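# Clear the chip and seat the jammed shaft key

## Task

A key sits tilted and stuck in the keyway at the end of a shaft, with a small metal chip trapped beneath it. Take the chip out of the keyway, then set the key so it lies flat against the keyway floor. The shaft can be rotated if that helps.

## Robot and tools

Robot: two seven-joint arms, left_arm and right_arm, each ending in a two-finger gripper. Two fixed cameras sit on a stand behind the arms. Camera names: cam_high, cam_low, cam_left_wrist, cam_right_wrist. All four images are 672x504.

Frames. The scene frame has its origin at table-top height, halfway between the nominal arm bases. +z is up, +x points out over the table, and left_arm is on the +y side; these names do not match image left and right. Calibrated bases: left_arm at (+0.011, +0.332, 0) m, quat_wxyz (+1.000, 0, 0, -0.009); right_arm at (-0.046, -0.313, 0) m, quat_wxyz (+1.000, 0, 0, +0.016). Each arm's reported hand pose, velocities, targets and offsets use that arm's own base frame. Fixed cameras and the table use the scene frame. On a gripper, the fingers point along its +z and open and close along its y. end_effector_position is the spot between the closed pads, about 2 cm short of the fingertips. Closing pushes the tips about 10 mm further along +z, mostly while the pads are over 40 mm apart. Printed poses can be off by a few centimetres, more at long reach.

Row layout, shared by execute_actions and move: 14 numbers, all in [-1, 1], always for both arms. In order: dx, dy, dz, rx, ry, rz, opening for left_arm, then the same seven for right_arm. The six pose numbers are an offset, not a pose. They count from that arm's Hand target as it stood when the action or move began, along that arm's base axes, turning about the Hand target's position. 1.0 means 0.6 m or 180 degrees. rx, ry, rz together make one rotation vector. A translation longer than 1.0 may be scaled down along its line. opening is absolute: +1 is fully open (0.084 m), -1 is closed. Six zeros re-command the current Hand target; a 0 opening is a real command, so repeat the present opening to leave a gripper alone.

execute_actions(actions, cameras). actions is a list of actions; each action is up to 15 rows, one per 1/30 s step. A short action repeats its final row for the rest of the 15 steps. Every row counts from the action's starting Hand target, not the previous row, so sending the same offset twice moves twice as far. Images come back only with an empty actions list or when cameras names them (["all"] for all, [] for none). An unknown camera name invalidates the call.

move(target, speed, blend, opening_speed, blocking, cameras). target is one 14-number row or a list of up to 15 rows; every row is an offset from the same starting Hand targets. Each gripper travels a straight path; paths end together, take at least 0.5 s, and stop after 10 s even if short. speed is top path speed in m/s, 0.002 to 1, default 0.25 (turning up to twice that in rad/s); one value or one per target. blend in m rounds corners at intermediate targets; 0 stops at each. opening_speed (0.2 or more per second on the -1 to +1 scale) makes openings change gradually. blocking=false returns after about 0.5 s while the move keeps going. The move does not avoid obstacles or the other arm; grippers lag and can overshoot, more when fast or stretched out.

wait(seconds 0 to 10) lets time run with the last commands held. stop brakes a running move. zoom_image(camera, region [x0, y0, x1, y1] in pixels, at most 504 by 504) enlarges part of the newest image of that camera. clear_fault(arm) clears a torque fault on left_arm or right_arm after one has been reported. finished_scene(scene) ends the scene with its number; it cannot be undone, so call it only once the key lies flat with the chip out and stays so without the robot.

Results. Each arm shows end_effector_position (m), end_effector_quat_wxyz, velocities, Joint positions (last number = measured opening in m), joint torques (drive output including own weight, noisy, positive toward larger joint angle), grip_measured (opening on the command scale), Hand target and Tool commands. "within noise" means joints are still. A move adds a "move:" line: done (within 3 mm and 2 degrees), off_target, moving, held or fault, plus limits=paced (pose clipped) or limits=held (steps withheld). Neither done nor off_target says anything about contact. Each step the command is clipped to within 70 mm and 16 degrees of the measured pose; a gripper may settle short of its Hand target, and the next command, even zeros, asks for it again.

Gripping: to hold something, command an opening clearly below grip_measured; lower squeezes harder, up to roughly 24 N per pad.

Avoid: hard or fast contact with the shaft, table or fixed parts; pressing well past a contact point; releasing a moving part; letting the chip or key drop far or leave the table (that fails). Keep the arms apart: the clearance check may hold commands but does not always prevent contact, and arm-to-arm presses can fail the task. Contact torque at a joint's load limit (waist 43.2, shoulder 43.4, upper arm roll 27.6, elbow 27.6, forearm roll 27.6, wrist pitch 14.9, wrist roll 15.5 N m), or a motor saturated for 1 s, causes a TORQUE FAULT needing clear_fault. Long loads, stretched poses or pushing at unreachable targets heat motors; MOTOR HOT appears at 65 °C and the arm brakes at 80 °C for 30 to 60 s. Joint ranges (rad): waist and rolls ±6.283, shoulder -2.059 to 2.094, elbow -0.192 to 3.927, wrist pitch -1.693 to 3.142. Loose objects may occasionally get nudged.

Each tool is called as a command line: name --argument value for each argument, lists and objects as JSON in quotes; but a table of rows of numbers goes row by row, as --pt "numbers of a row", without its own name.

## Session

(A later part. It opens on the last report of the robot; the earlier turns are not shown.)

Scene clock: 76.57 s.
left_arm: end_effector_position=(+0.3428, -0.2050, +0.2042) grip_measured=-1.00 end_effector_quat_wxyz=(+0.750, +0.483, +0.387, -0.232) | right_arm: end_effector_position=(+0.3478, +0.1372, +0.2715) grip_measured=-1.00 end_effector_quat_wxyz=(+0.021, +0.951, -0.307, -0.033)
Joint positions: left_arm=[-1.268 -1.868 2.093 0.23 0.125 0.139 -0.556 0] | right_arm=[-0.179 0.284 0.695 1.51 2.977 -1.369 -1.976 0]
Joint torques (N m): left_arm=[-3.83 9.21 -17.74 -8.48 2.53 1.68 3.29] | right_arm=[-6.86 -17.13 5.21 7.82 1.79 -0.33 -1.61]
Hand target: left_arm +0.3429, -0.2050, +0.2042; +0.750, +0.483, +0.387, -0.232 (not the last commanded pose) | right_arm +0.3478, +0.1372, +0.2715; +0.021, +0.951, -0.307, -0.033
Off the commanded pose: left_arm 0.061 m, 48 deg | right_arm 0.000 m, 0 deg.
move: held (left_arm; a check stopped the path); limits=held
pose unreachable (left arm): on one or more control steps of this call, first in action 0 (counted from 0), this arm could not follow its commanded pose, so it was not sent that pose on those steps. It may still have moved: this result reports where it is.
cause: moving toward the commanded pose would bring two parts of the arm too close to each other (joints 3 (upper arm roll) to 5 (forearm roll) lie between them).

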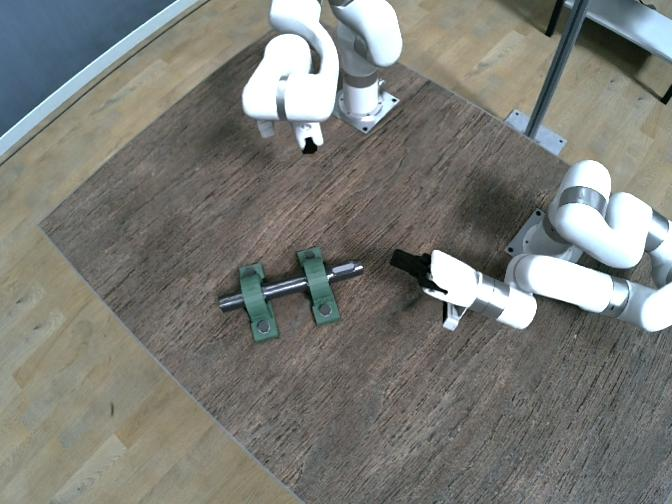

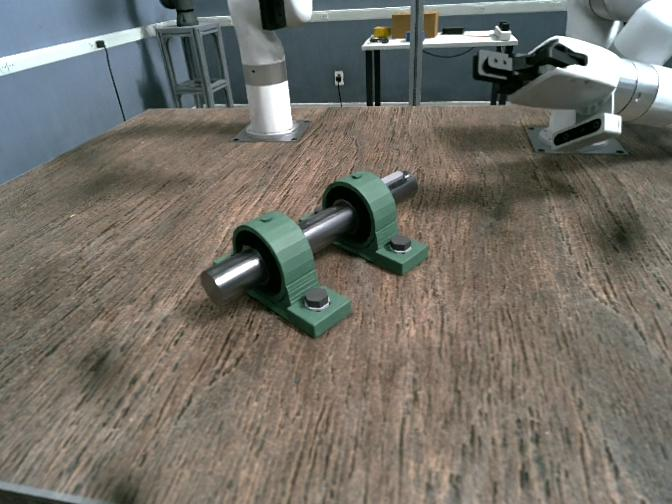

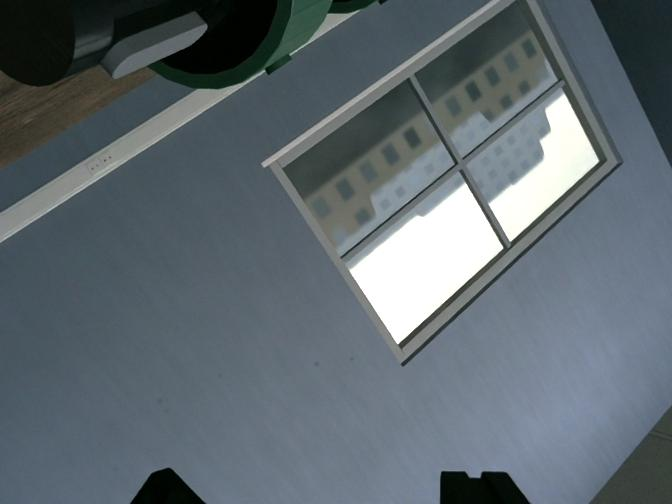

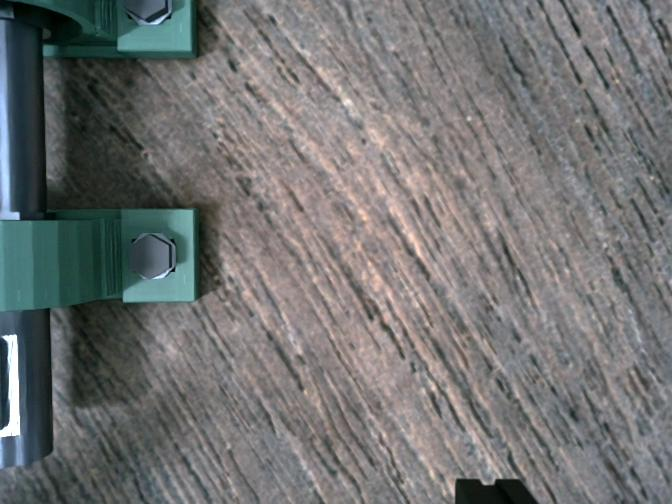

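move --target '[-0.08,0.35,0.17,0,0,0,-1, 0,0,0,0,0,0,-1]' --speed 0.4

move --pt "0 0 0 0 0 0 -1 -0.059 0.3747 -0.254 -0.1576 -0.2484 0.0073 -1" --pt "0 0 0 0 0 0 -1 0.0218 0.3158 -0.3875 -0.1576 -0.2484 0.0073 -1" --speed '[0.3,0.15]' --cameras '["all"]'

zoom_image --camera "cam_right_wrist" --region '[200, 100, 460, 400]'

Scene clock: 78.73 s.
left_arm: end_effector_position=(+0.2949, +0.0049, +0.3063) grip_measured=-1.00 end_effector_quat_wxyz=(+0.750, +0.483, +0.387, -0.232) | right_arm: end_effector_position=(+0.3478, +0.1372, +0.2715) grip_measured=-1.00 end_effector_quat_wxyz=(+0.021, +0.951, -0.307, -0.033)
Joint positions: left_arm=[-0.563 -1.777 1.664 0.359 -0.017 0.976 -1.01 0] | right_arm=[-0.179 0.284 0.695 1.51 2.977 -1.369 -1.976 0]
Joint torques (N m): left_arm=[4.03 11.25 -19.56 -1.4 -2.16 1.32 -3.12] | right_arm=[-6.88 -17.18 5.21 7.79 1.63 -0.27 -1.67]
Hand target: left_arm +0.2949, +0.0050, +0.3062; +0.750, +0.483, +0.387, -0.232 | right_arm +0.3478, +0.1372, +0.2715; +0.021, +0.951, -0.307, -0.033
Off the commanded pose: left_arm 0.000 m, 0 deg | right_arm 0.000 m, 0 deg.
move: done; limits=paced

Scene clock: 81.93 s.
left_arm: end_effector_position=(+0.2949, +0.0050, +0.3062) grip_measured=-1.00 end_effector_quat_wxyz=(+0.750, +0.483, +0.387, -0.232) | right_arm: end_effector_position=(+0.3608, +0.3267, +0.0391) grip_measured=-1.00 end_effector_quat_wxyz=(+0.131, +0.862, -0.280, +0.402)
Joint positions: left_arm=[-0.563 -1.777 1.664 0.359 -0.017 0.976 -1.01 0] | right_arm=[0.873 1.043 0.448 1.59 1.861 -1.382 -0.535 0]
Joint torques (N m): left_arm=[4.13 11.09 -16.36 -1.29 -1.17 1.4 -2.37] | right_arm=[-7.26 -18.89 0.74 11.01 -2.16 -1.09 1.58]
Hand target: left_arm +0.2949, +0.0050, +0.3062; +0.750, +0.483, +0.387, -0.232 | right_arm +0.3609, +0.3267, +0.0390; +0.131, +0.862, -0.280, +0.402
Off the commanded pose: left_arm 0.000 m, 0 deg | right_arm 0.000 m, 0 deg.
move: done

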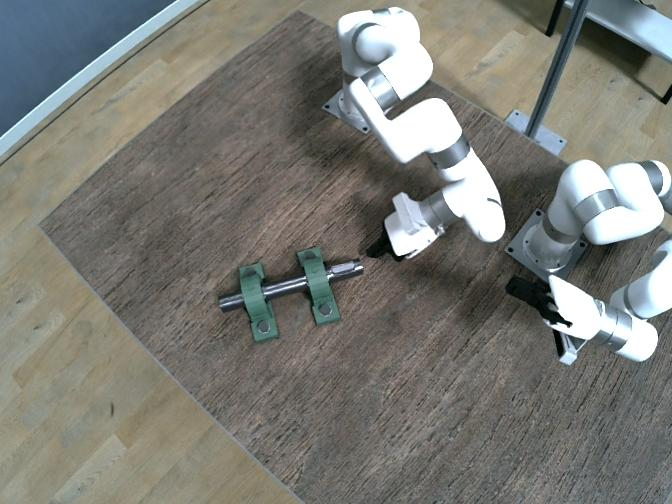

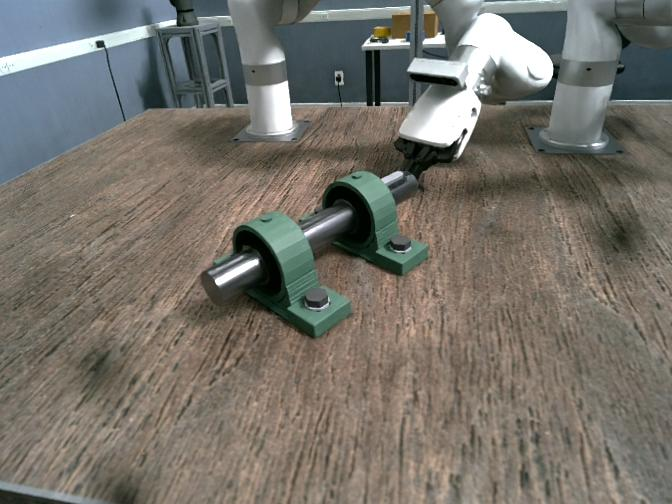

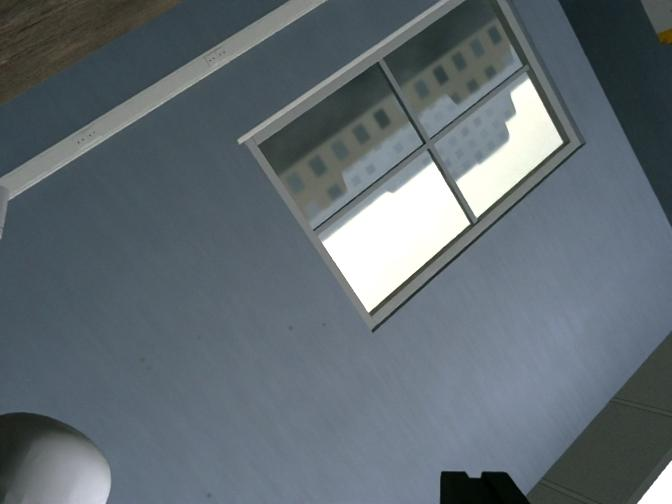

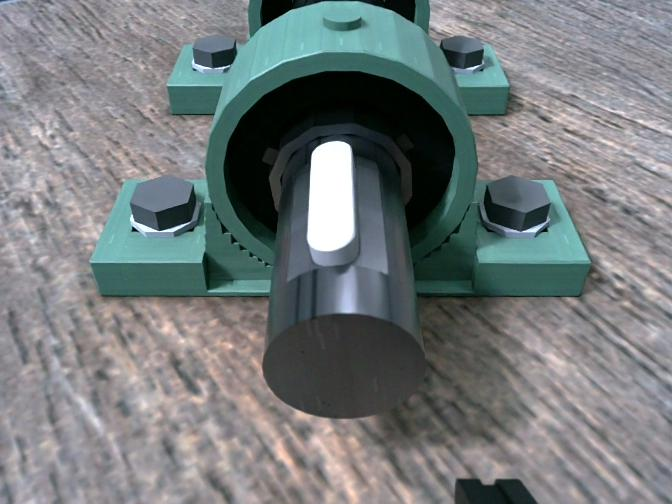

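Scaled by 1.680 from the camera's 672x504 image, which has a finer 960x720 frame.

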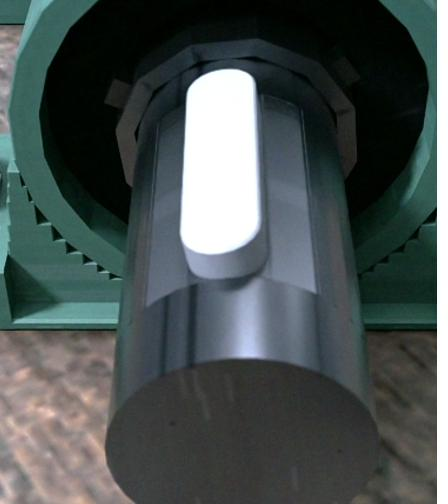

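move --pt "0 0 0 0 0 0 -1 0.0 0.0 0.18 0.1478 0.2341 -0.0072 -0.5" --pt "0 0 0 0 0 0 -1 0.146 -0.0288 0.14 0.1478 0.2341 -0.0072 -0.62" --pt "0 0 0 0 0 0 -1 0.146 -0.0288 0.092 0.1478 0.2341 -0.0072 -0.62" --speed '[0.3,0.2,0.05]' --cameras '["cam_right_wrist"]'

zoom_image --camera "cam_right_wrist" --region '[350, 350, 630, 504]'

Scene clock: 87.77 s.
left_arm: end_effector_position=(+0.2949, +0.0050, +0.3062) grip_measured=-1.00 end_effector_quat_wxyz=(+0.750, +0.483, +0.387, -0.232) | right_arm: end_effector_position=(+0.4485, +0.3094, +0.0943) grip_measured=-0.64 end_effector_quat_wxyz=(+0.029, +0.951, -0.307, -0.007)
Joint positions: left_arm=[-0.563 -1.777 1.664 0.359 -0.017 0.976 -1.01 0] | right_arm=[0.354 1.175 0.846 2.328 2.358 -1.45 -1.576 0.016]
Joint torques (N m): left_arm=[3.78 9.84 -16.38 -1.38 -0.33 1.43 -1.65] | right_arm=[-7.37 -21.06 2.81 5.21 -1.27 -0.01 1.6]
Hand target: left_arm +0.2949, +0.0050, +0.3062; +0.750, +0.483, +0.387, -0.232 | right_arm +0.4485, +0.3094, +0.0942; +0.029, +0.951, -0.307, -0.007
Off the commanded pose: left_arm 0.000 m, 0 deg | right_arm 0.000 m, 0 deg.
move: done
Images, in order (width x height): cam_right_wrist 672x504.

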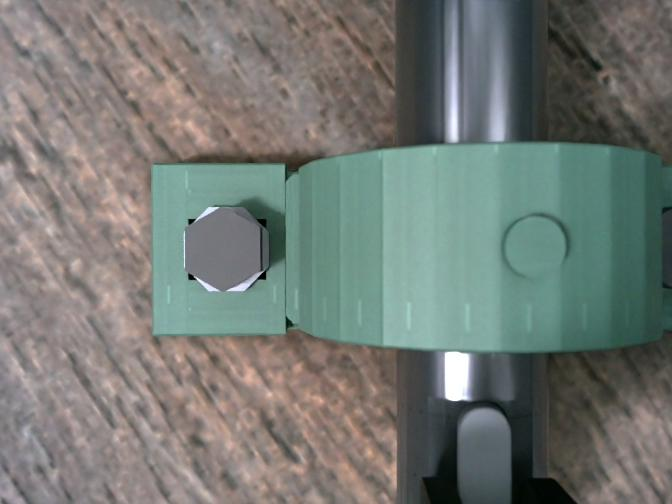

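Scaled by 1.800 from the camera's 672x504 image, which has a finer 960x720 frame.

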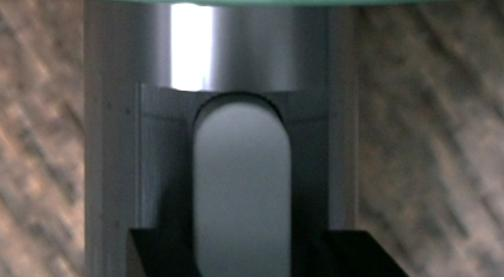

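move --pt "0 0 0 0 0 0 -1 0.001 0.0014 -0.0095 0 0 0 -0.62" --pt "0 0 0 0 0 0 -1 0.001 0.0014 -0.0095 0 0 0 -1" --speed 0.03

move --pt "0 0 0 0 0 0 -1 0 0 0.003 0 0 0.022 -1" --pt "0 0 0 0 0 0 -1 0 0 0.004 0 0 -0.022 -1" --pt "0 0 0 0 0 0 -1 0 0 0.005 0 0 0.022 -1" --pt "0 0 0 0 0 0 -1 0 0 0.0055 0 0 0 -1" --speed 0.04 --cameras '["cam_right_wrist","cam_low"]'

zoom_image --camera "cam_right_wrist" --region '[350, 350, 630, 504]'

Scene clock: 89.23 s.
left_arm: end_effector_position=(+0.2949, +0.0050, +0.3062) grip_measured=-1.00 end_effector_quat_wxyz=(+0.750, +0.483, +0.387, -0.232) | right_arm: end_effector_position=(+0.4489, +0.3100, +0.0887) grip_measured=-0.72 end_effector_quat_wxyz=(+0.029, +0.951, -0.307, -0.007)
Joint positions: left_arm=[-0.563 -1.777 1.664 0.359 -0.017 0.976 -1.01 0] | right_arm=[0.358 1.186 0.844 2.333 2.354 -1.444 -1.577 0.012]
Joint torques (N m): left_arm=[3.44 9.81 -16.3 -1.46 0.03 1.32 -1.6] | right_arm=[9.02 -15.96 8.51 11.96 -2.34 8.57 -1.53]
Hand target: left_arm +0.2949, +0.0050, +0.3062; +0.750, +0.483, +0.387, -0.232 | right_arm +0.4491, +0.3102, +0.0885; +0.029, +0.951, -0.307, -0.007
Off the commanded pose: left_arm 0.000 m, 0 deg | right_arm 0.000 m, 0 deg.
move: done

Scene clock: 95.30 s.
left_arm: end_effector_position=(+0.2949, +0.0050, +0.3062) grip_measured=-1.00 end_effector_quat_wxyz=(+0.750, +0.483, +0.387, -0.232) | right_arm: end_effector_position=(+0.4491, +0.3102, +0.0919) grip_measured=-0.74 end_effector_quat_wxyz=(+0.029, +0.951, -0.307, -0.007)
Joint positions: left_arm=[-0.563 -1.777 1.664 0.359 -0.017 0.976 -1.01 0] | right_arm=[0.359 1.183 0.846 2.34 2.354 -1.45 -1.579 0.012]
Joint torques (N m): left_arm=[3.73 8.18 -16.28 -1.25 -0.22 1.32 -0.9] | right_arm=[9.43 -30.67 6.57 15.74 1.66 -2.62 1.68]
Hand target: left_arm +0.2949, +0.0050, +0.3062; +0.750, +0.483, +0.387, -0.232 | right_arm +0.4491, +0.3102, +0.0918; +0.029, +0.951, -0.307, -0.007
Off the commanded pose: left_arm 0.000 m, 0 deg | right_arm 0.000 m, 0 deg.
move: done
Images, in order (width x height): cam_low 672x504, cam_right_wrist 672x504.

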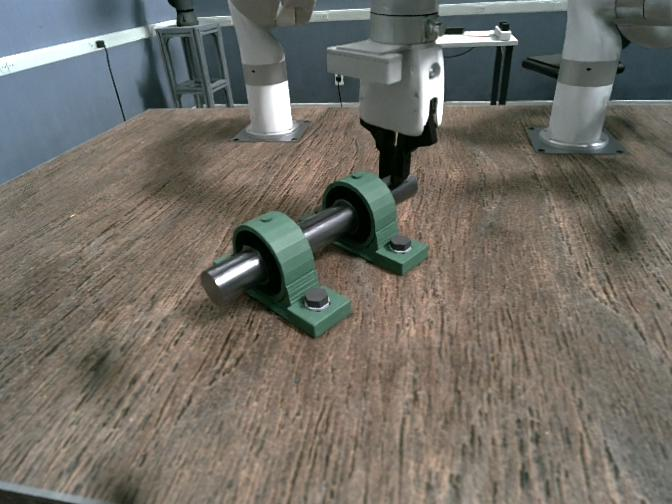

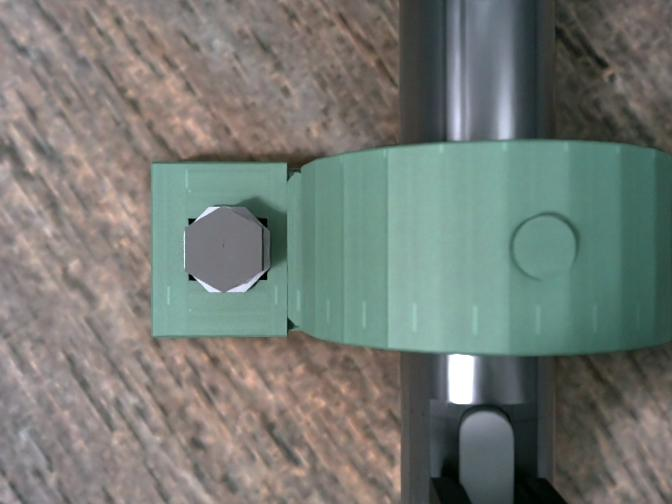

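Scaled by 1.800 from the camera's 672x504 image, which has a finer 960x720 frame.

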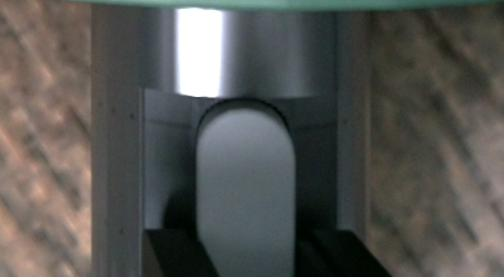

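move --pt "0 0 0 0 0 0 -1 0.004 -0.003 0.001 0 0 0 -1" --pt "0 0 0 0 0 0 -1 -0.004 0.003 0.002 0 0 0 -1" --pt "0 0 0 0 0 0 -1 0 0 0.0025 0 0 0 -1" --pt "0 0 0 0 0 0 -1 0 0 0.005 0 0 0 -1" --speed 0.03 --cameras '["cam_right_wrist","cam_low"]'

zoom_image --camera "cam_right_wrist" --region '[350, 350, 630, 504]'

zoom_image --camera "cam_low" --region '[340, 120, 440, 220]'

Scene clock: 97.33 s.
left_arm: end_effector_position=(+0.2949, +0.0050, +0.3062) grip_measured=-1.00 end_effector_quat_wxyz=(+0.750, +0.483, +0.387, -0.232) | right_arm: end_effector_position=(+0.4492, +0.3100, +0.0945) grip_measured=-1.00 end_effector_quat_wxyz=(+0.029, +0.951, -0.307, -0.007)
Joint positions: left_arm=[-0.563 -1.777 1.664 0.359 -0.017 0.976 -1.01 0] | right_arm=[0.361 1.182 0.847 2.346 2.355 -1.457 -1.581 0]
Joint torques (N m): left_arm=[3.48 7.27 -16.22 -1.62 0.13 1.27 -0.73] | right_arm=[7.5 -26.11 7.55 10.84 1.13 -3.55 -1.69]
Hand target: left_arm +0.2949, +0.0050, +0.3062; +0.750, +0.483, +0.387, -0.232 | right_arm +0.4491, +0.3102, +0.0948; +0.029, +0.951, -0.307, -0.007
Off the commanded pose: left_arm 0.000 m, 0 deg | right_arm 0.000 m, 0 deg.
move: done
Images, in order (width x height): cam_low 672x504, cam_right_wrist 672x504.

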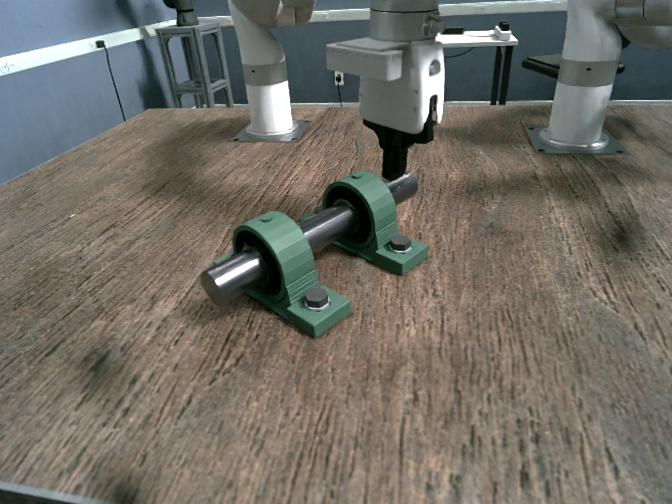

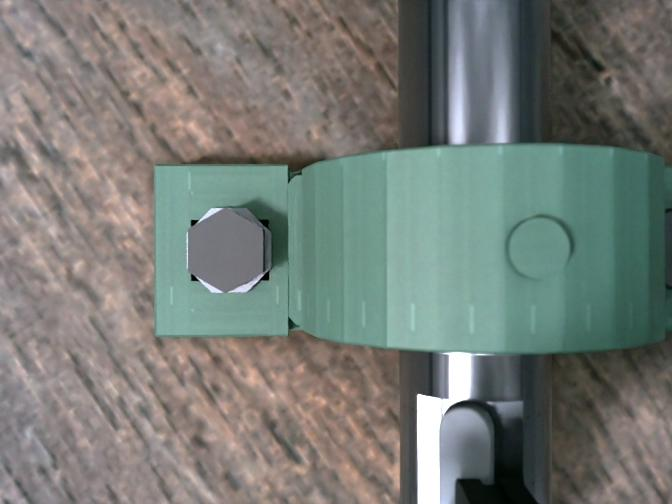

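Scaled by 1.800 from the camera's 672x504 image, which has a finer 960x720 frame.

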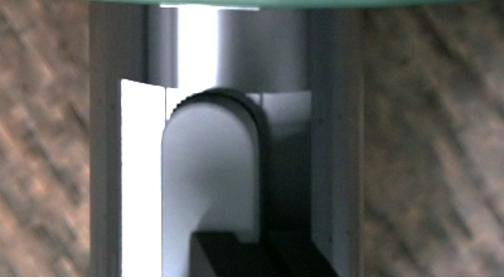

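Scaled by 5.040 from the camera's 672x504 image, which has a finer 960x720 frame.

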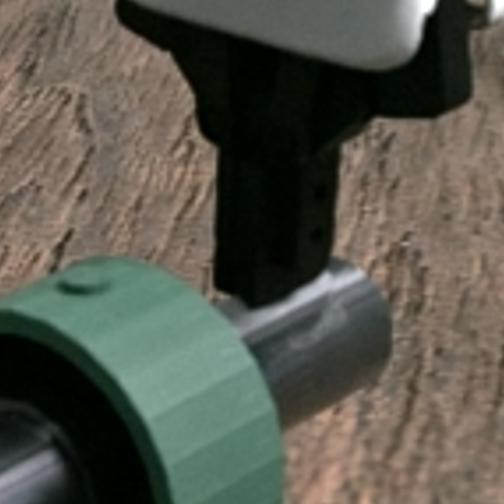

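move --pt "0.1887 -0.2 -0.1 0.1169 -0.3389 -0.2769 -1 0 0 0.025 0 0 0 -0.5" --pt "0.1887 -0.2932 -0.2987 0.1169 -0.3389 -0.2769 -1 0.0093 0.0128 0.003 -0.0584 0.0425 0 -0.5" --speed '[0.35,0.15]' --cameras '["cam_right_wrist","cam_left_wrist"]'

zoom_image --camera "cam_right_wrist" --region '[350, 350, 630, 504]'

zoom_image --camera "cam_left_wrist" --region '[310, 160, 410, 320]'

Scene clock: 102.63 s.
left_arm: end_effector_position=(+0.4081, -0.1710, +0.1270) grip_measured=-1.00 end_effector_quat_wxyz=(+0.583, +0.760, -0.228, -0.174) | right_arm: end_effector_position=(+0.4538, +0.3173, +0.0965) grip_measured=-0.52 end_effector_quat_wxyz=(+0.054, +0.952, -0.302, +0.018)
Joint positions: left_arm=[-2.003 -1.858 1.576 1.314 0.549 1.492 -0.09 0] | right_arm=[0.519 1.335 0.911 2.704 2.189 -1.616 -1.667 0.021]
Joint torques (N m): left_arm=[-3.68 10.39 -23.87 -2.91 0.73 -1.23 3.37] | right_arm=[-7.34 -21.42 5.74 3.98 -1.56 -3.81 1.48]
Hand target: left_arm +0.4081, -0.1710, +0.1270; +0.583, +0.760, -0.228, -0.174 | right_arm +0.4547, +0.3179, +0.0966; +0.136, +0.942, -0.304, -0.042
Off the commanded pose: left_arm 0.000 m, 0 deg | right_arm 0.001 m, 12 deg.
elbow stopped short (right arm): the move would have taken joint 4 (elbow) straighter than the controller allows.
move: off_target (right_arm)
Images, in order (width x height): cam_left_wrist 672x504, cam_right_wrist 672x504.

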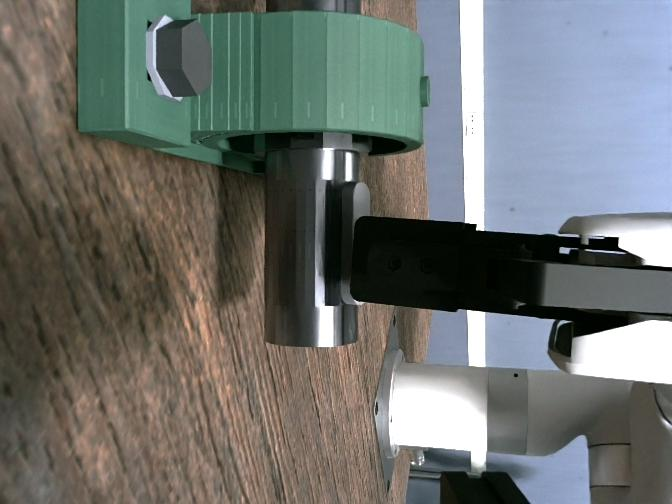

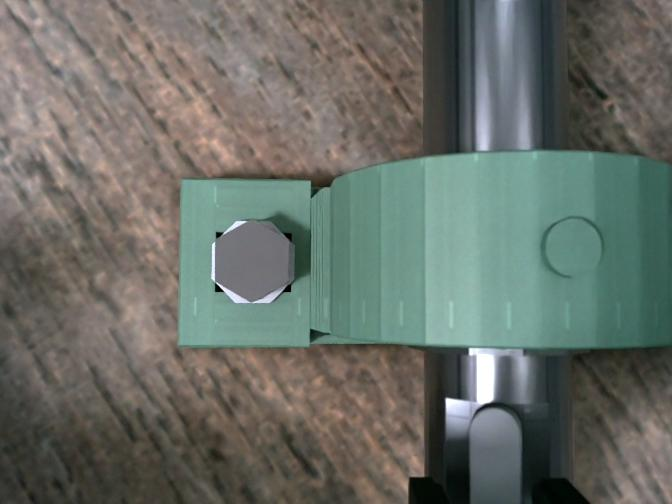

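Scaled by 1.800 from the camera's 672x504 image, which has a finer 960x720 frame.

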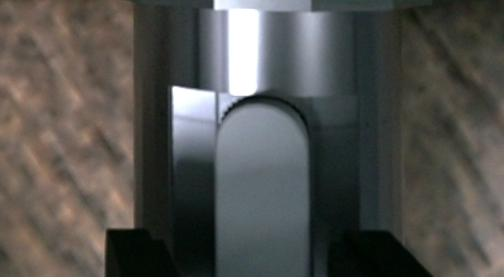

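Scaled by 3.150 from the camera's 672x504 image, which has a finer 960x720 frame.

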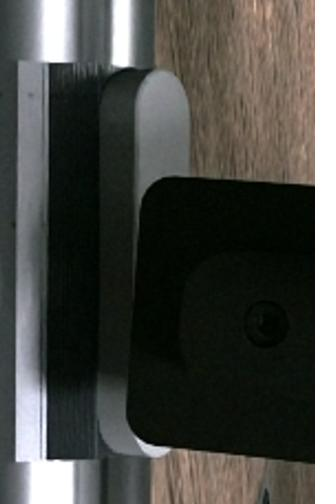

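move --pt "0 0 0 0 0 0 -1 -0.0077 -0.0112 0.0055 0.045 -0.0327 0 -0.45" --pt "0 0 0 0 0 0 -1 -0.0088 -0.0127 -0.0112 0.045 -0.0327 0 -0.45" --pt "0 0 0 0 0 0 -1 -0.0088 -0.0127 -0.0112 0.045 -0.0327 0 -0.9" --speed 0.08 --cameras '["cam_right_wrist","cam_left_wrist"]'

zoom_image --camera "cam_left_wrist" --region '[310, 160, 410, 320]'

Scene clock: 106.20 s.
left_arm: end_effector_position=(+0.4081, -0.1710, +0.1270) grip_measured=-1.00 end_effector_quat_wxyz=(+0.583, +0.760, -0.228, -0.174) | right_arm: end_effector_position=(+0.4493, +0.3102, +0.0899) grip_measured=-0.73 end_effector_quat_wxyz=(+0.053, +0.950, -0.306, -0.014)
Joint positions: left_arm=[-2.003 -1.858 1.576 1.314 0.549 1.492 -0.09 0] | right_arm=[0.484 1.357 0.973 2.703 2.184 -1.638 -1.676 0.012]
Joint torques (N m): left_arm=[-3.53 10.41 -23.84 -3.14 0.33 -1.35 3.19] | right_arm=[-13.43 -14.88 3.06 0.85 -1.42 -9.62 1.81]
Hand target: left_arm +0.4081, -0.1710, +0.1270; +0.583, +0.760, -0.228, -0.174 | right_arm +0.4494, +0.3103, +0.0899; +0.054, +0.950, -0.306, -0.015
Off the commanded pose: left_arm 0.000 m, 0 deg | right_arm 0.000 m, 0 deg.
move: done
Images, in order (width x height): cam_left_wrist 672x504, cam_right_wrist 672x504.

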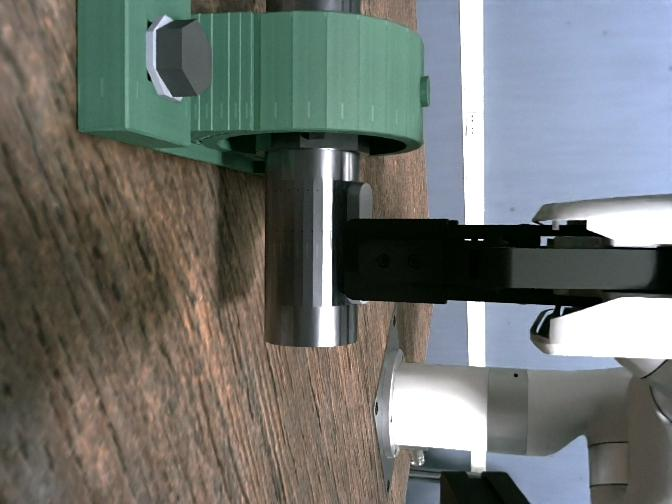

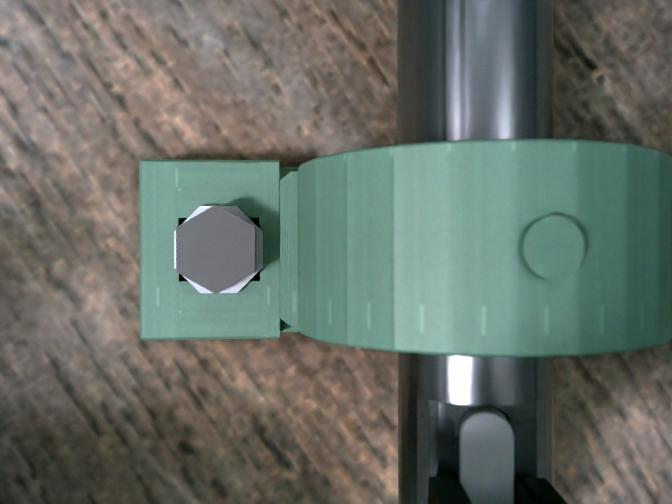

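Scaled by 3.150 from the camera's 672x504 image, which has a finer 960x720 frame.

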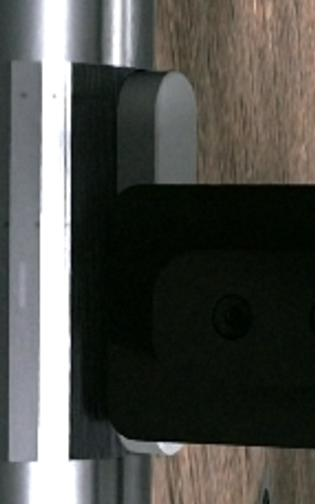

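move --pt "0 0 0 0 0 0 -1 -0.0067 -0.0093 0.0002 0.0472 -0.0343 0 -0.9" --pt "0 0 0 0 0 0 -1 -0.0135 -0.0187 -0.0018 0.0944 -0.0686 0 -0.9" --speed 0.06 --blend '[0.003,0]' --cameras '["cam_right_wrist","cam_left_wrist"]'

zoom_image --camera "cam_left_wrist" --region '[310, 160, 410, 320]'

Scene clock: 109.90 s.
left_arm: end_effector_position=(+0.4081, -0.1710, +0.1270) grip_measured=-1.00 end_effector_quat_wxyz=(+0.583, +0.760, -0.228, -0.174) | right_arm: end_effector_position=(+0.4413, +0.2991, +0.0889) grip_measured=-0.74 end_effector_quat_wxyz=(-0.120, +0.944, -0.305, +0.042)
Joint positions: left_arm=[-2.003 -1.858 1.576 1.314 0.549 1.492 -0.09 0] | right_arm=[-0.011 0.825 0.947 1.578 2.365 -0.882 -1.386 0.012]
Joint torques (N m): left_arm=[-3.7 10.5 -23.55 -3.19 0.42 -1.29 3.43] | right_arm=[-10.17 -23.54 10.68 4.84 2.34 -3.4 1.67]
Hand target: left_arm +0.4081, -0.1710, +0.1270; +0.583, +0.760, -0.228, -0.174 | right_arm +0.4413, +0.2991, +0.0888; -0.120, +0.944, -0.305, +0.042
Off the commanded pose: left_arm 0.000 m, 0 deg | right_arm 0.000 m, 0 deg.
move: done
Images, in order (width x height): cam_left_wrist 672x504, cam_right_wrist 672x504.

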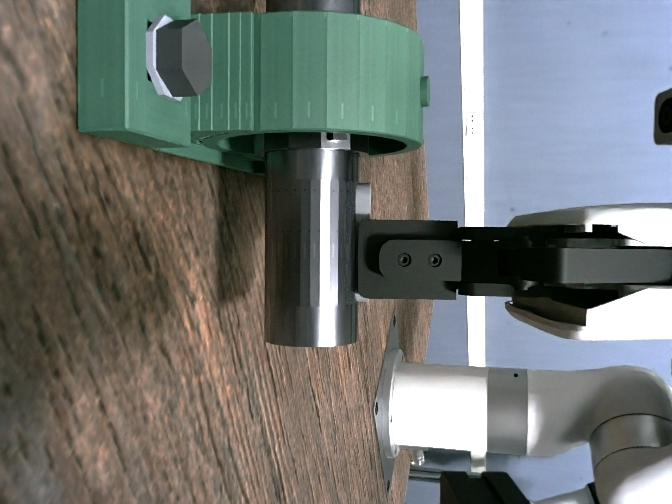

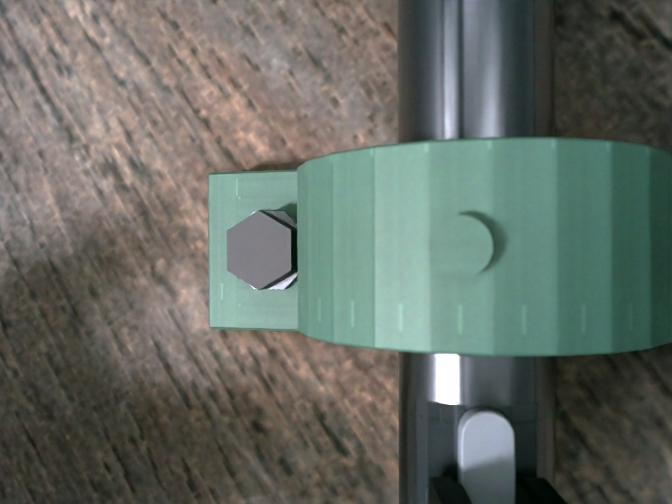

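Scaled by 3.150 from the camera's 672x504 image, which has a finer 960x720 frame.

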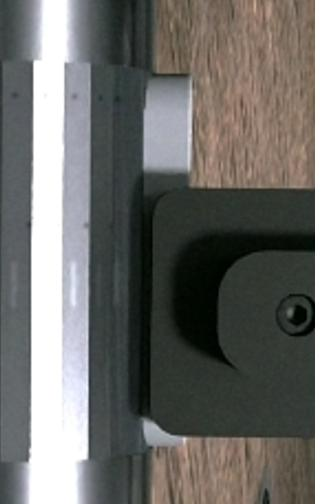

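move --pt "0 0 0 0 0 0 -1 0 0 0 0 0 0 -1" --pt "0 0 0 0 0 0 -1 -0.0005 -0.0007 0.0032 0 0 0 -1" --speed 0.02 --cameras '["cam_left_wrist"]'

zoom_image --camera "cam_left_wrist" --region '[310, 160, 410, 320]'

Scene clock: 111.37 s.
left_arm: end_effector_position=(+0.4081, -0.1710, +0.1270) grip_measured=-1.00 end_effector_quat_wxyz=(+0.583, +0.760, -0.228, -0.174) | right_arm: end_effector_position=(+0.4410, +0.2987, +0.0907) grip_measured=-0.74 end_effector_quat_wxyz=(-0.120, +0.944, -0.305, +0.042)
Joint positions: left_arm=[-2.003 -1.858 1.576 1.314 0.549 1.492 -0.09 0] | right_arm=[-0.014 0.821 0.95 1.577 2.368 -0.885 -1.387 0.012]
Joint torques (N m): left_arm=[-3.79 10.15 -23.5 -3.22 0.55 -1.33 3.13] | right_arm=[-12.25 -29.51 13.34 7.35 2.43 -9.13 -1.38]
Hand target: left_arm +0.4081, -0.1710, +0.1270; +0.583, +0.760, -0.228, -0.174 | right_arm +0.4410, +0.2986, +0.0908; -0.120, +0.944, -0.305, +0.042
Off the commanded pose: left_arm 0.000 m, 0 deg | right_arm 0.000 m, 0 deg.
move: done
Images, in order (width x height): cam_left_wrist 672x504.

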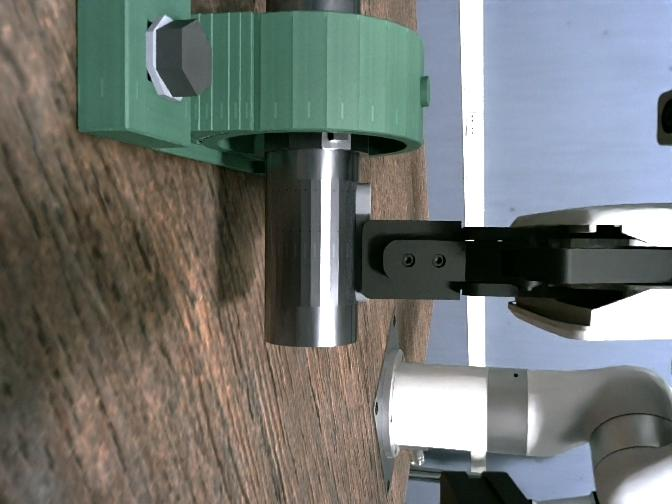

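Scaled by 3.150 from the camera's 672x504 image, which has a finer 960x720 frame.

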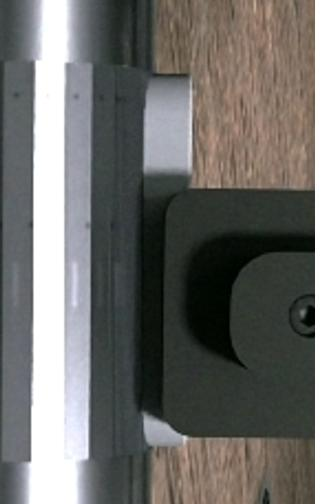

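move --pt "0 0 0 0 0 0 -1 0 0 0 0 0 0 -0.6" --pt "0 0 0 0 0 0 -1 0.0103 -0.0058 -0.0048 0 0 0 -0.6" --pt "0 0 0 0 0 0 -1 0.0103 -0.0058 -0.0048 0 0 0 -1" --speed 0.04 --cameras '["cam_left_wrist"]'

zoom_image --camera "cam_left_wrist" --region '[310, 160, 410, 320]'

move --pt "0 0 0 0 0 0 -1 -0.0006 -0.0008 0.004 0 0 0 -1" --speed 0.02 --cameras '["cam_left_wrist"]'

zoom_image --camera "cam_left_wrist" --region '[310, 160, 410, 320]'

Scene clock: 113.73 s.
left_arm: end_effector_position=(+0.4081, -0.1710, +0.1270) grip_measured=-1.00 end_effector_quat_wxyz=(+0.583, +0.760, -0.228, -0.174) | right_arm: end_effector_position=(+0.4472, +0.2951, +0.0879) grip_measured=-0.73 end_effector_quat_wxyz=(-0.120, +0.944, -0.305, +0.042)
Joint positions: left_arm=[-2.003 -1.858 1.576 1.314 0.549 1.492 -0.09 0] | right_arm=[-0.019 0.837 0.948 1.595 2.363 -0.889 -1.403 0.012]
Joint torques (N m): left_arm=[-3.34 10.78 -23.55 -3.01 0.21 -1.29 3.21] | right_arm=[-5.16 -13.66 7.05 11.05 -1.7 0.9 -0.78]
Hand target: left_arm +0.4081, -0.1710, +0.1270; +0.583, +0.760, -0.228, -0.174 | right_arm +0.4472, +0.2952, +0.0879; -0.120, +0.944, -0.305, +0.042
Off the commanded pose: left_arm 0.000 m, 0 deg | right_arm 0.000 m, 0 deg.
move: done
Images, in order (width x height): cam_left_wrist 672x504.

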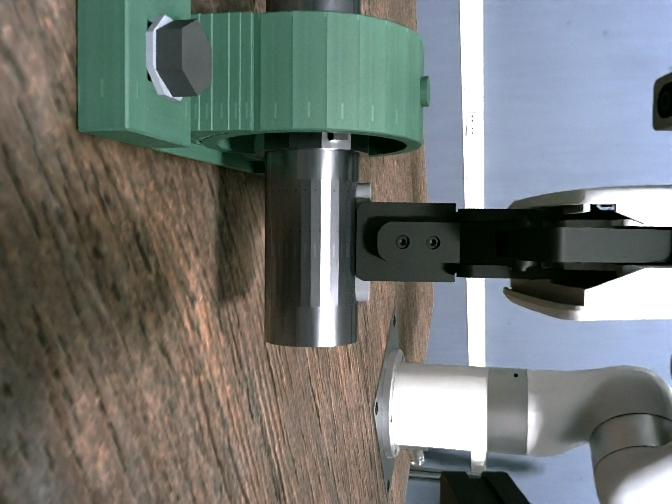

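Scaled by 3.150 from the camera's 672x504 image, which has a finer 960x720 frame.

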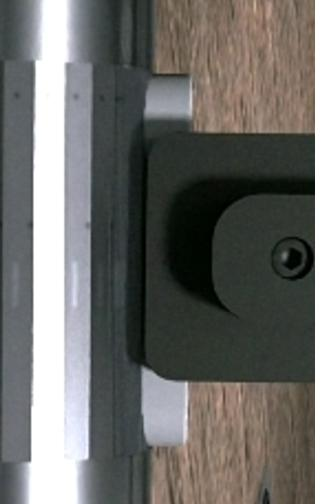

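Scene clock: 114.43 s.
left_arm: end_effector_position=(+0.4081, -0.1710, +0.1270) grip_measured=-1.00 end_effector_quat_wxyz=(+0.583, +0.760, -0.228, -0.174) | right_arm: end_effector_position=(+0.4468, +0.2948, +0.0902) grip_measured=-0.74 end_effector_quat_wxyz=(-0.120, +0.944, -0.305, +0.042)
Joint positions: left_arm=[-2.003 -1.858 1.576 1.314 0.549 1.492 -0.09 0] | right_arm=[-0.022 0.833 0.951 1.594 2.366 -0.892 -1.405 0.012]
Joint torques (N m): left_arm=[-3.67 10.36 -23.7 -3.25 0.25 -1.32 3.39] | right_arm=[-11.49 -28.38 13.54 7.91 2.37 -7.36 -1.1]
Hand target: left_arm +0.4081, -0.1710, +0.1270; +0.583, +0.760, -0.228, -0.174 | right_arm +0.4468, +0.2947, +0.0903; -0.120, +0.944, -0.305, +0.042
Off the commanded pose: left_arm 0.000 m, 0 deg | right_arm 0.000 m, 0 deg.
move: done
Images, in order (width x height): cam_left_wrist 672x504.

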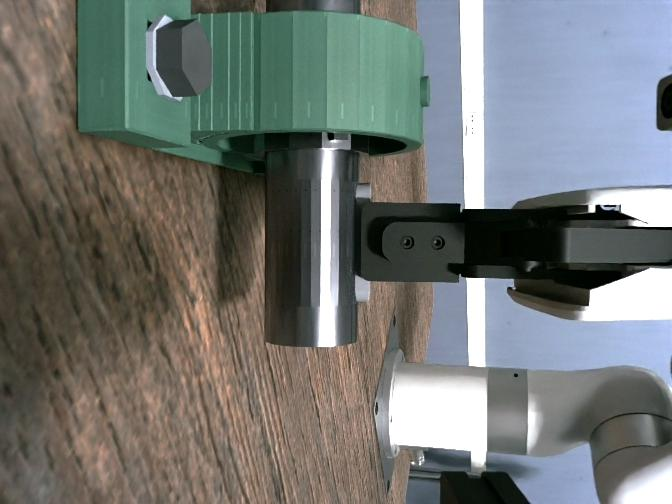

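Scaled by 3.150 from the camera's 672x504 image, which has a finer 960x720 frame.

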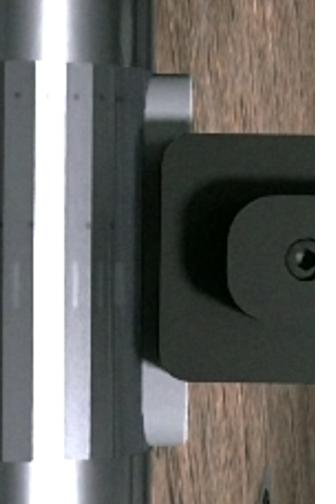

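move --pt "0 0 0 0 0 0 -1 0 0 0 0 0 0 -0.6" --pt "0 0 0 0 0 0 -1 0.0006 0.0008 -0.004 0 0 0 -0.6" --pt "0 0 0 0 0 0 -1 0.0006 0.0008 -0.004 0 0 0 -1" --pt "0 0 0 0 0 0 -1 0.0053 -0.0026 -0.004 0 0 0 -1" --speed 0.03 --cameras '["cam_left_wrist"]'

zoom_image --camera "cam_left_wrist" --region '[310, 160, 410, 320]'

move --pt "0 0 0 0 0 0 -1 -0.0107 0.0078 0 0 0 0 -1" --speed 0.03 --cameras '["cam_left_wrist"]'

zoom_image --camera "cam_left_wrist" --region '[310, 160, 410, 320]'

Scene clock: 117.13 s.
left_arm: end_effector_position=(+0.4081, -0.1710, +0.1270) grip_measured=-1.00 end_effector_quat_wxyz=(+0.583, +0.760, -0.228, -0.174) | right_arm: end_effector_position=(+0.4497, +0.2934, +0.0879) grip_measured=-0.73 end_effector_quat_wxyz=(-0.120, +0.944, -0.305, +0.042)
Joint positions: left_arm=[-2.003 -1.858 1.576 1.314 0.549 1.492 -0.09 0] | right_arm=[-0.023 0.843 0.949 1.603 2.363 -0.893 -1.412 0.012]
Joint torques (N m): left_arm=[-3.41 10.94 -23.88 -3.35 0.35 -1.46 3.26] | right_arm=[-35.08 -13.97 -8.6 22.76 -9.3 3.24 -1.47]
Hand target: left_arm +0.4081, -0.1710, +0.1270; +0.583, +0.760, -0.228, -0.174 | right_arm +0.4500, +0.2931, +0.0879; -0.120, +0.944, -0.305, +0.042
Off the commanded pose: left_arm 0.000 m, 0 deg | right_arm 0.000 m, 0 deg.
move: done
Images, in order (width x height): cam_left_wrist 672x504.

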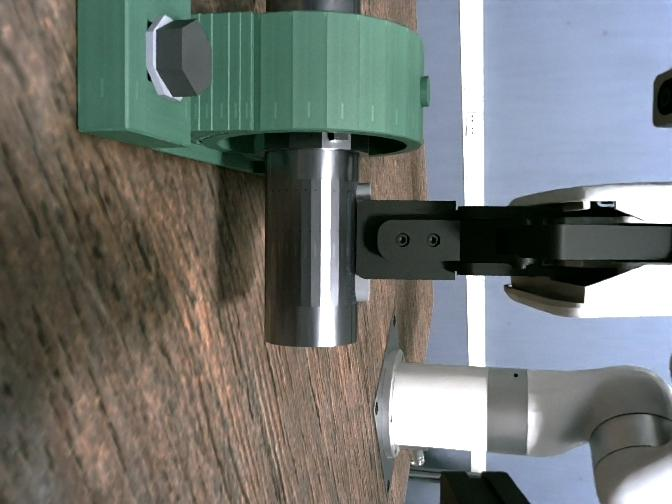

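Scaled by 3.150 from the camera's 672x504 image, which has a finer 960x720 frame.

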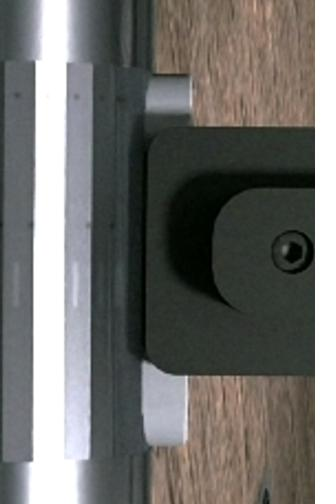

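Scene clock: 117.93 s.
left_arm: end_effector_position=(+0.4081, -0.1710, +0.1270) grip_measured=-1.00 end_effector_quat_wxyz=(+0.583, +0.760, -0.228, -0.174) | right_arm: end_effector_position=(+0.4439, +0.2975, +0.0879) grip_measured=-0.73 end_effector_quat_wxyz=(-0.120, +0.944, -0.305, +0.042)
Joint positions: left_arm=[-2.003 -1.858 1.576 1.314 0.549 1.492 -0.09 0] | right_arm=[-0.014 0.831 0.946 1.584 2.363 -0.884 -1.391 0.012]
Joint torques (N m): left_arm=[-3.73 10.57 -23.83 -3.03 -0.06 -1.29 3.3] | right_arm=[35.03 -14.33 24.15 -5.01 9.75 2.31 1.83]
Hand target: left_arm +0.4081, -0.1710, +0.1270; +0.583, +0.760, -0.228, -0.174 | right_arm +0.4436, +0.2978, +0.0879; -0.120, +0.944, -0.305, +0.042
Off the commanded pose: left_arm 0.000 m, 0 deg | right_arm 0.000 m, 0 deg.
move: done
Images, in order (width x height): cam_left_wrist 672x504.

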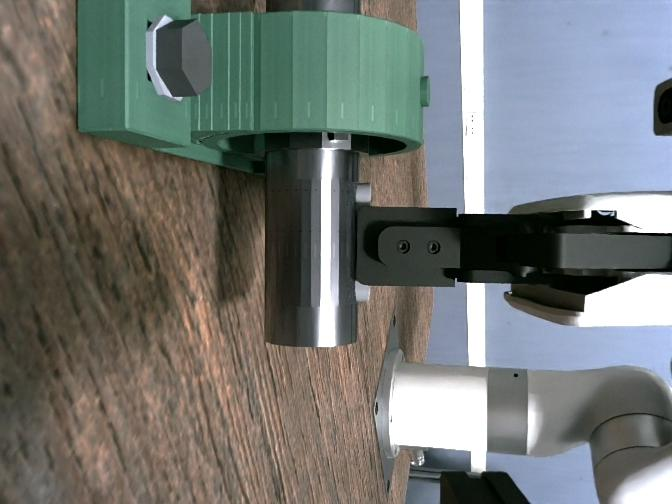

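Scaled by 3.150 from the camera's 672x504 image, which has a finer 960x720 frame.

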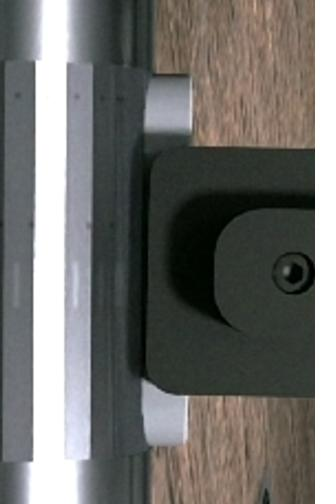

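move --pt "0 0 0 0 0 0 -1 0 0 0 0 0 0 -0.6" --pt "0 0 0 0 0 0 -1 -0.003 -0.0042 0.0193 0 0 0 -0.6" --pt "0 0 0 0 0 0 -1 -0.0495 0.0296 0.0193 0 0 0 -1" --pt "0 0 0 0 0 0 -1 -0.047 0.0331 0.0032 0 0 0 -1" --speed 0.06 --cameras '["cam_left_wrist"]'

zoom_image --camera "cam_left_wrist" --region '[310, 160, 410, 320]'

Scene clock: 121.80 s.
left_arm: end_effector_position=(+0.4081, -0.1710, +0.1270) grip_measured=-1.00 end_effector_quat_wxyz=(+0.583, +0.760, -0.228, -0.174) | right_arm: end_effector_position=(+0.4153, +0.3178, +0.0899) grip_measured=-1.00 end_effector_quat_wxyz=(-0.120, +0.944, -0.305, +0.042)
Joint positions: left_arm=[-2.003 -1.858 1.576 1.314 0.549 1.492 -0.09 0] | right_arm=[0.034 0.779 0.942 1.513 2.369 -0.853 -1.303 0]
Joint torques (N m): left_arm=[-3.59 10.36 -23.87 -2.77 0.2 -1.27 3.4] | right_arm=[1.37 -11.7 -0.09 11.62 -3.3 0.83 1.16]
Hand target: left_arm +0.4081, -0.1710, +0.1270; +0.583, +0.760, -0.228, -0.174 | right_arm +0.4154, +0.3177, +0.0898; -0.120, +0.944, -0.305, +0.042
Off the commanded pose: left_arm 0.000 m, 0 deg | right_arm 0.000 m, 0 deg.
move: done
Images, in order (width x height): cam_left_wrist 672x504.

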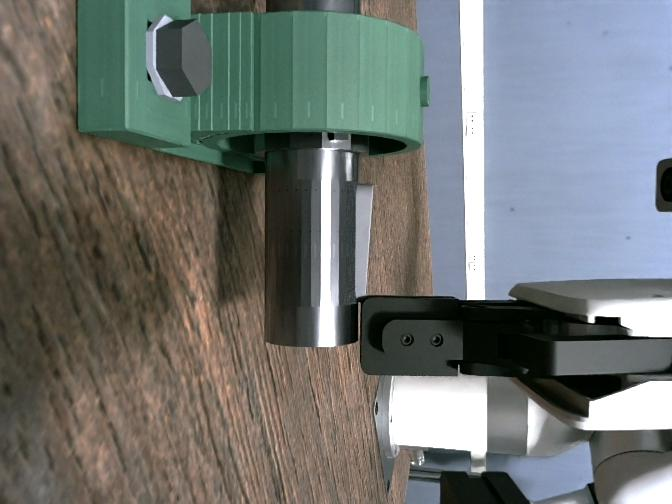

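Scaled by 3.150 from the camera's 672x504 image, which has a finer 960x720 frame.

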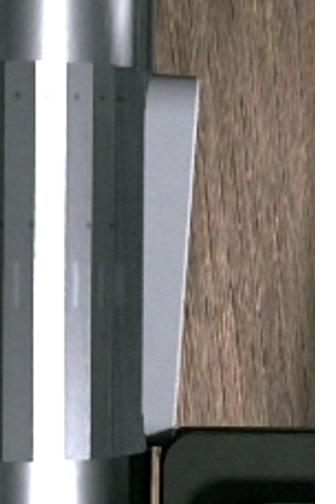

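move --pt "0 0 0 0 0 0 -1 -0.0015 -0.0021 0.0097 0 0 0 -1" --pt "0 0 0 0 0 0 -1 0.0093 -0.0099 0.0097 0 0 0 -1" --pt "0 0 0 0 0 0 -1 0.0103 -0.0084 0.002 0 0 0 -1" --speed 0.03 --cameras '["cam_left_wrist"]'

zoom_image --camera "cam_left_wrist" --region '[310, 160, 410, 320]'

Scene clock: 123.67 s.
left_arm: end_effector_position=(+0.4081, -0.1710, +0.1270) grip_measured=-1.00 end_effector_quat_wxyz=(+0.583, +0.760, -0.228, -0.174) | right_arm: end_effector_position=(+0.4215, +0.3125, +0.0914) grip_measured=-1.00 end_effector_quat_wxyz=(-0.120, +0.944, -0.305, +0.042)
Joint positions: left_arm=[-2.003 -1.858 1.576 1.314 0.549 1.492 -0.09 0] | right_arm=[0.019 0.787 0.946 1.527 2.37 -0.863 -1.325 0]
Joint torques (N m): left_arm=[-3.68 11.19 -23.99 -3.13 0.34 -1.15 3.23] | right_arm=[10.15 -4.21 -0.29 9.04 -3.11 7.03 1.39]
Hand target: left_arm +0.4081, -0.1710, +0.1270; +0.583, +0.760, -0.228, -0.174 | right_arm +0.4215, +0.3126, +0.0910; -0.120, +0.944, -0.305, +0.042
Off the commanded pose: left_arm 0.000 m, 0 deg | right_arm 0.000 m, 0 deg.
move: done
Images, in order (width x height): cam_left_wrist 672x504.

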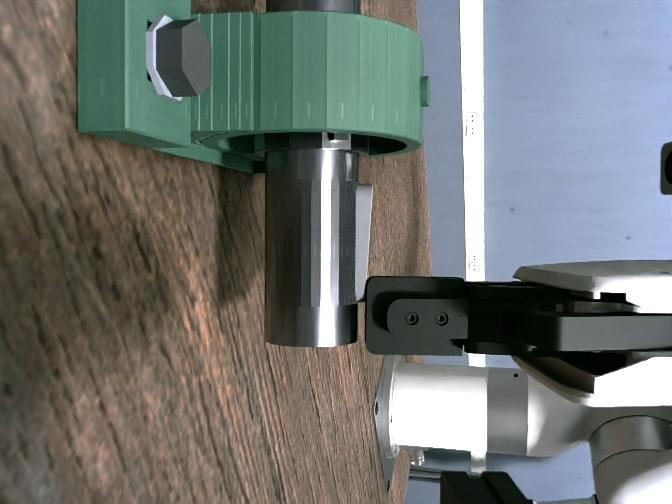

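Scaled by 3.150 from the camera's 672x504 image, which has a finer 960x720 frame.

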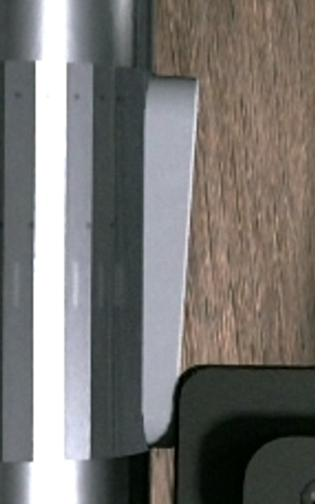

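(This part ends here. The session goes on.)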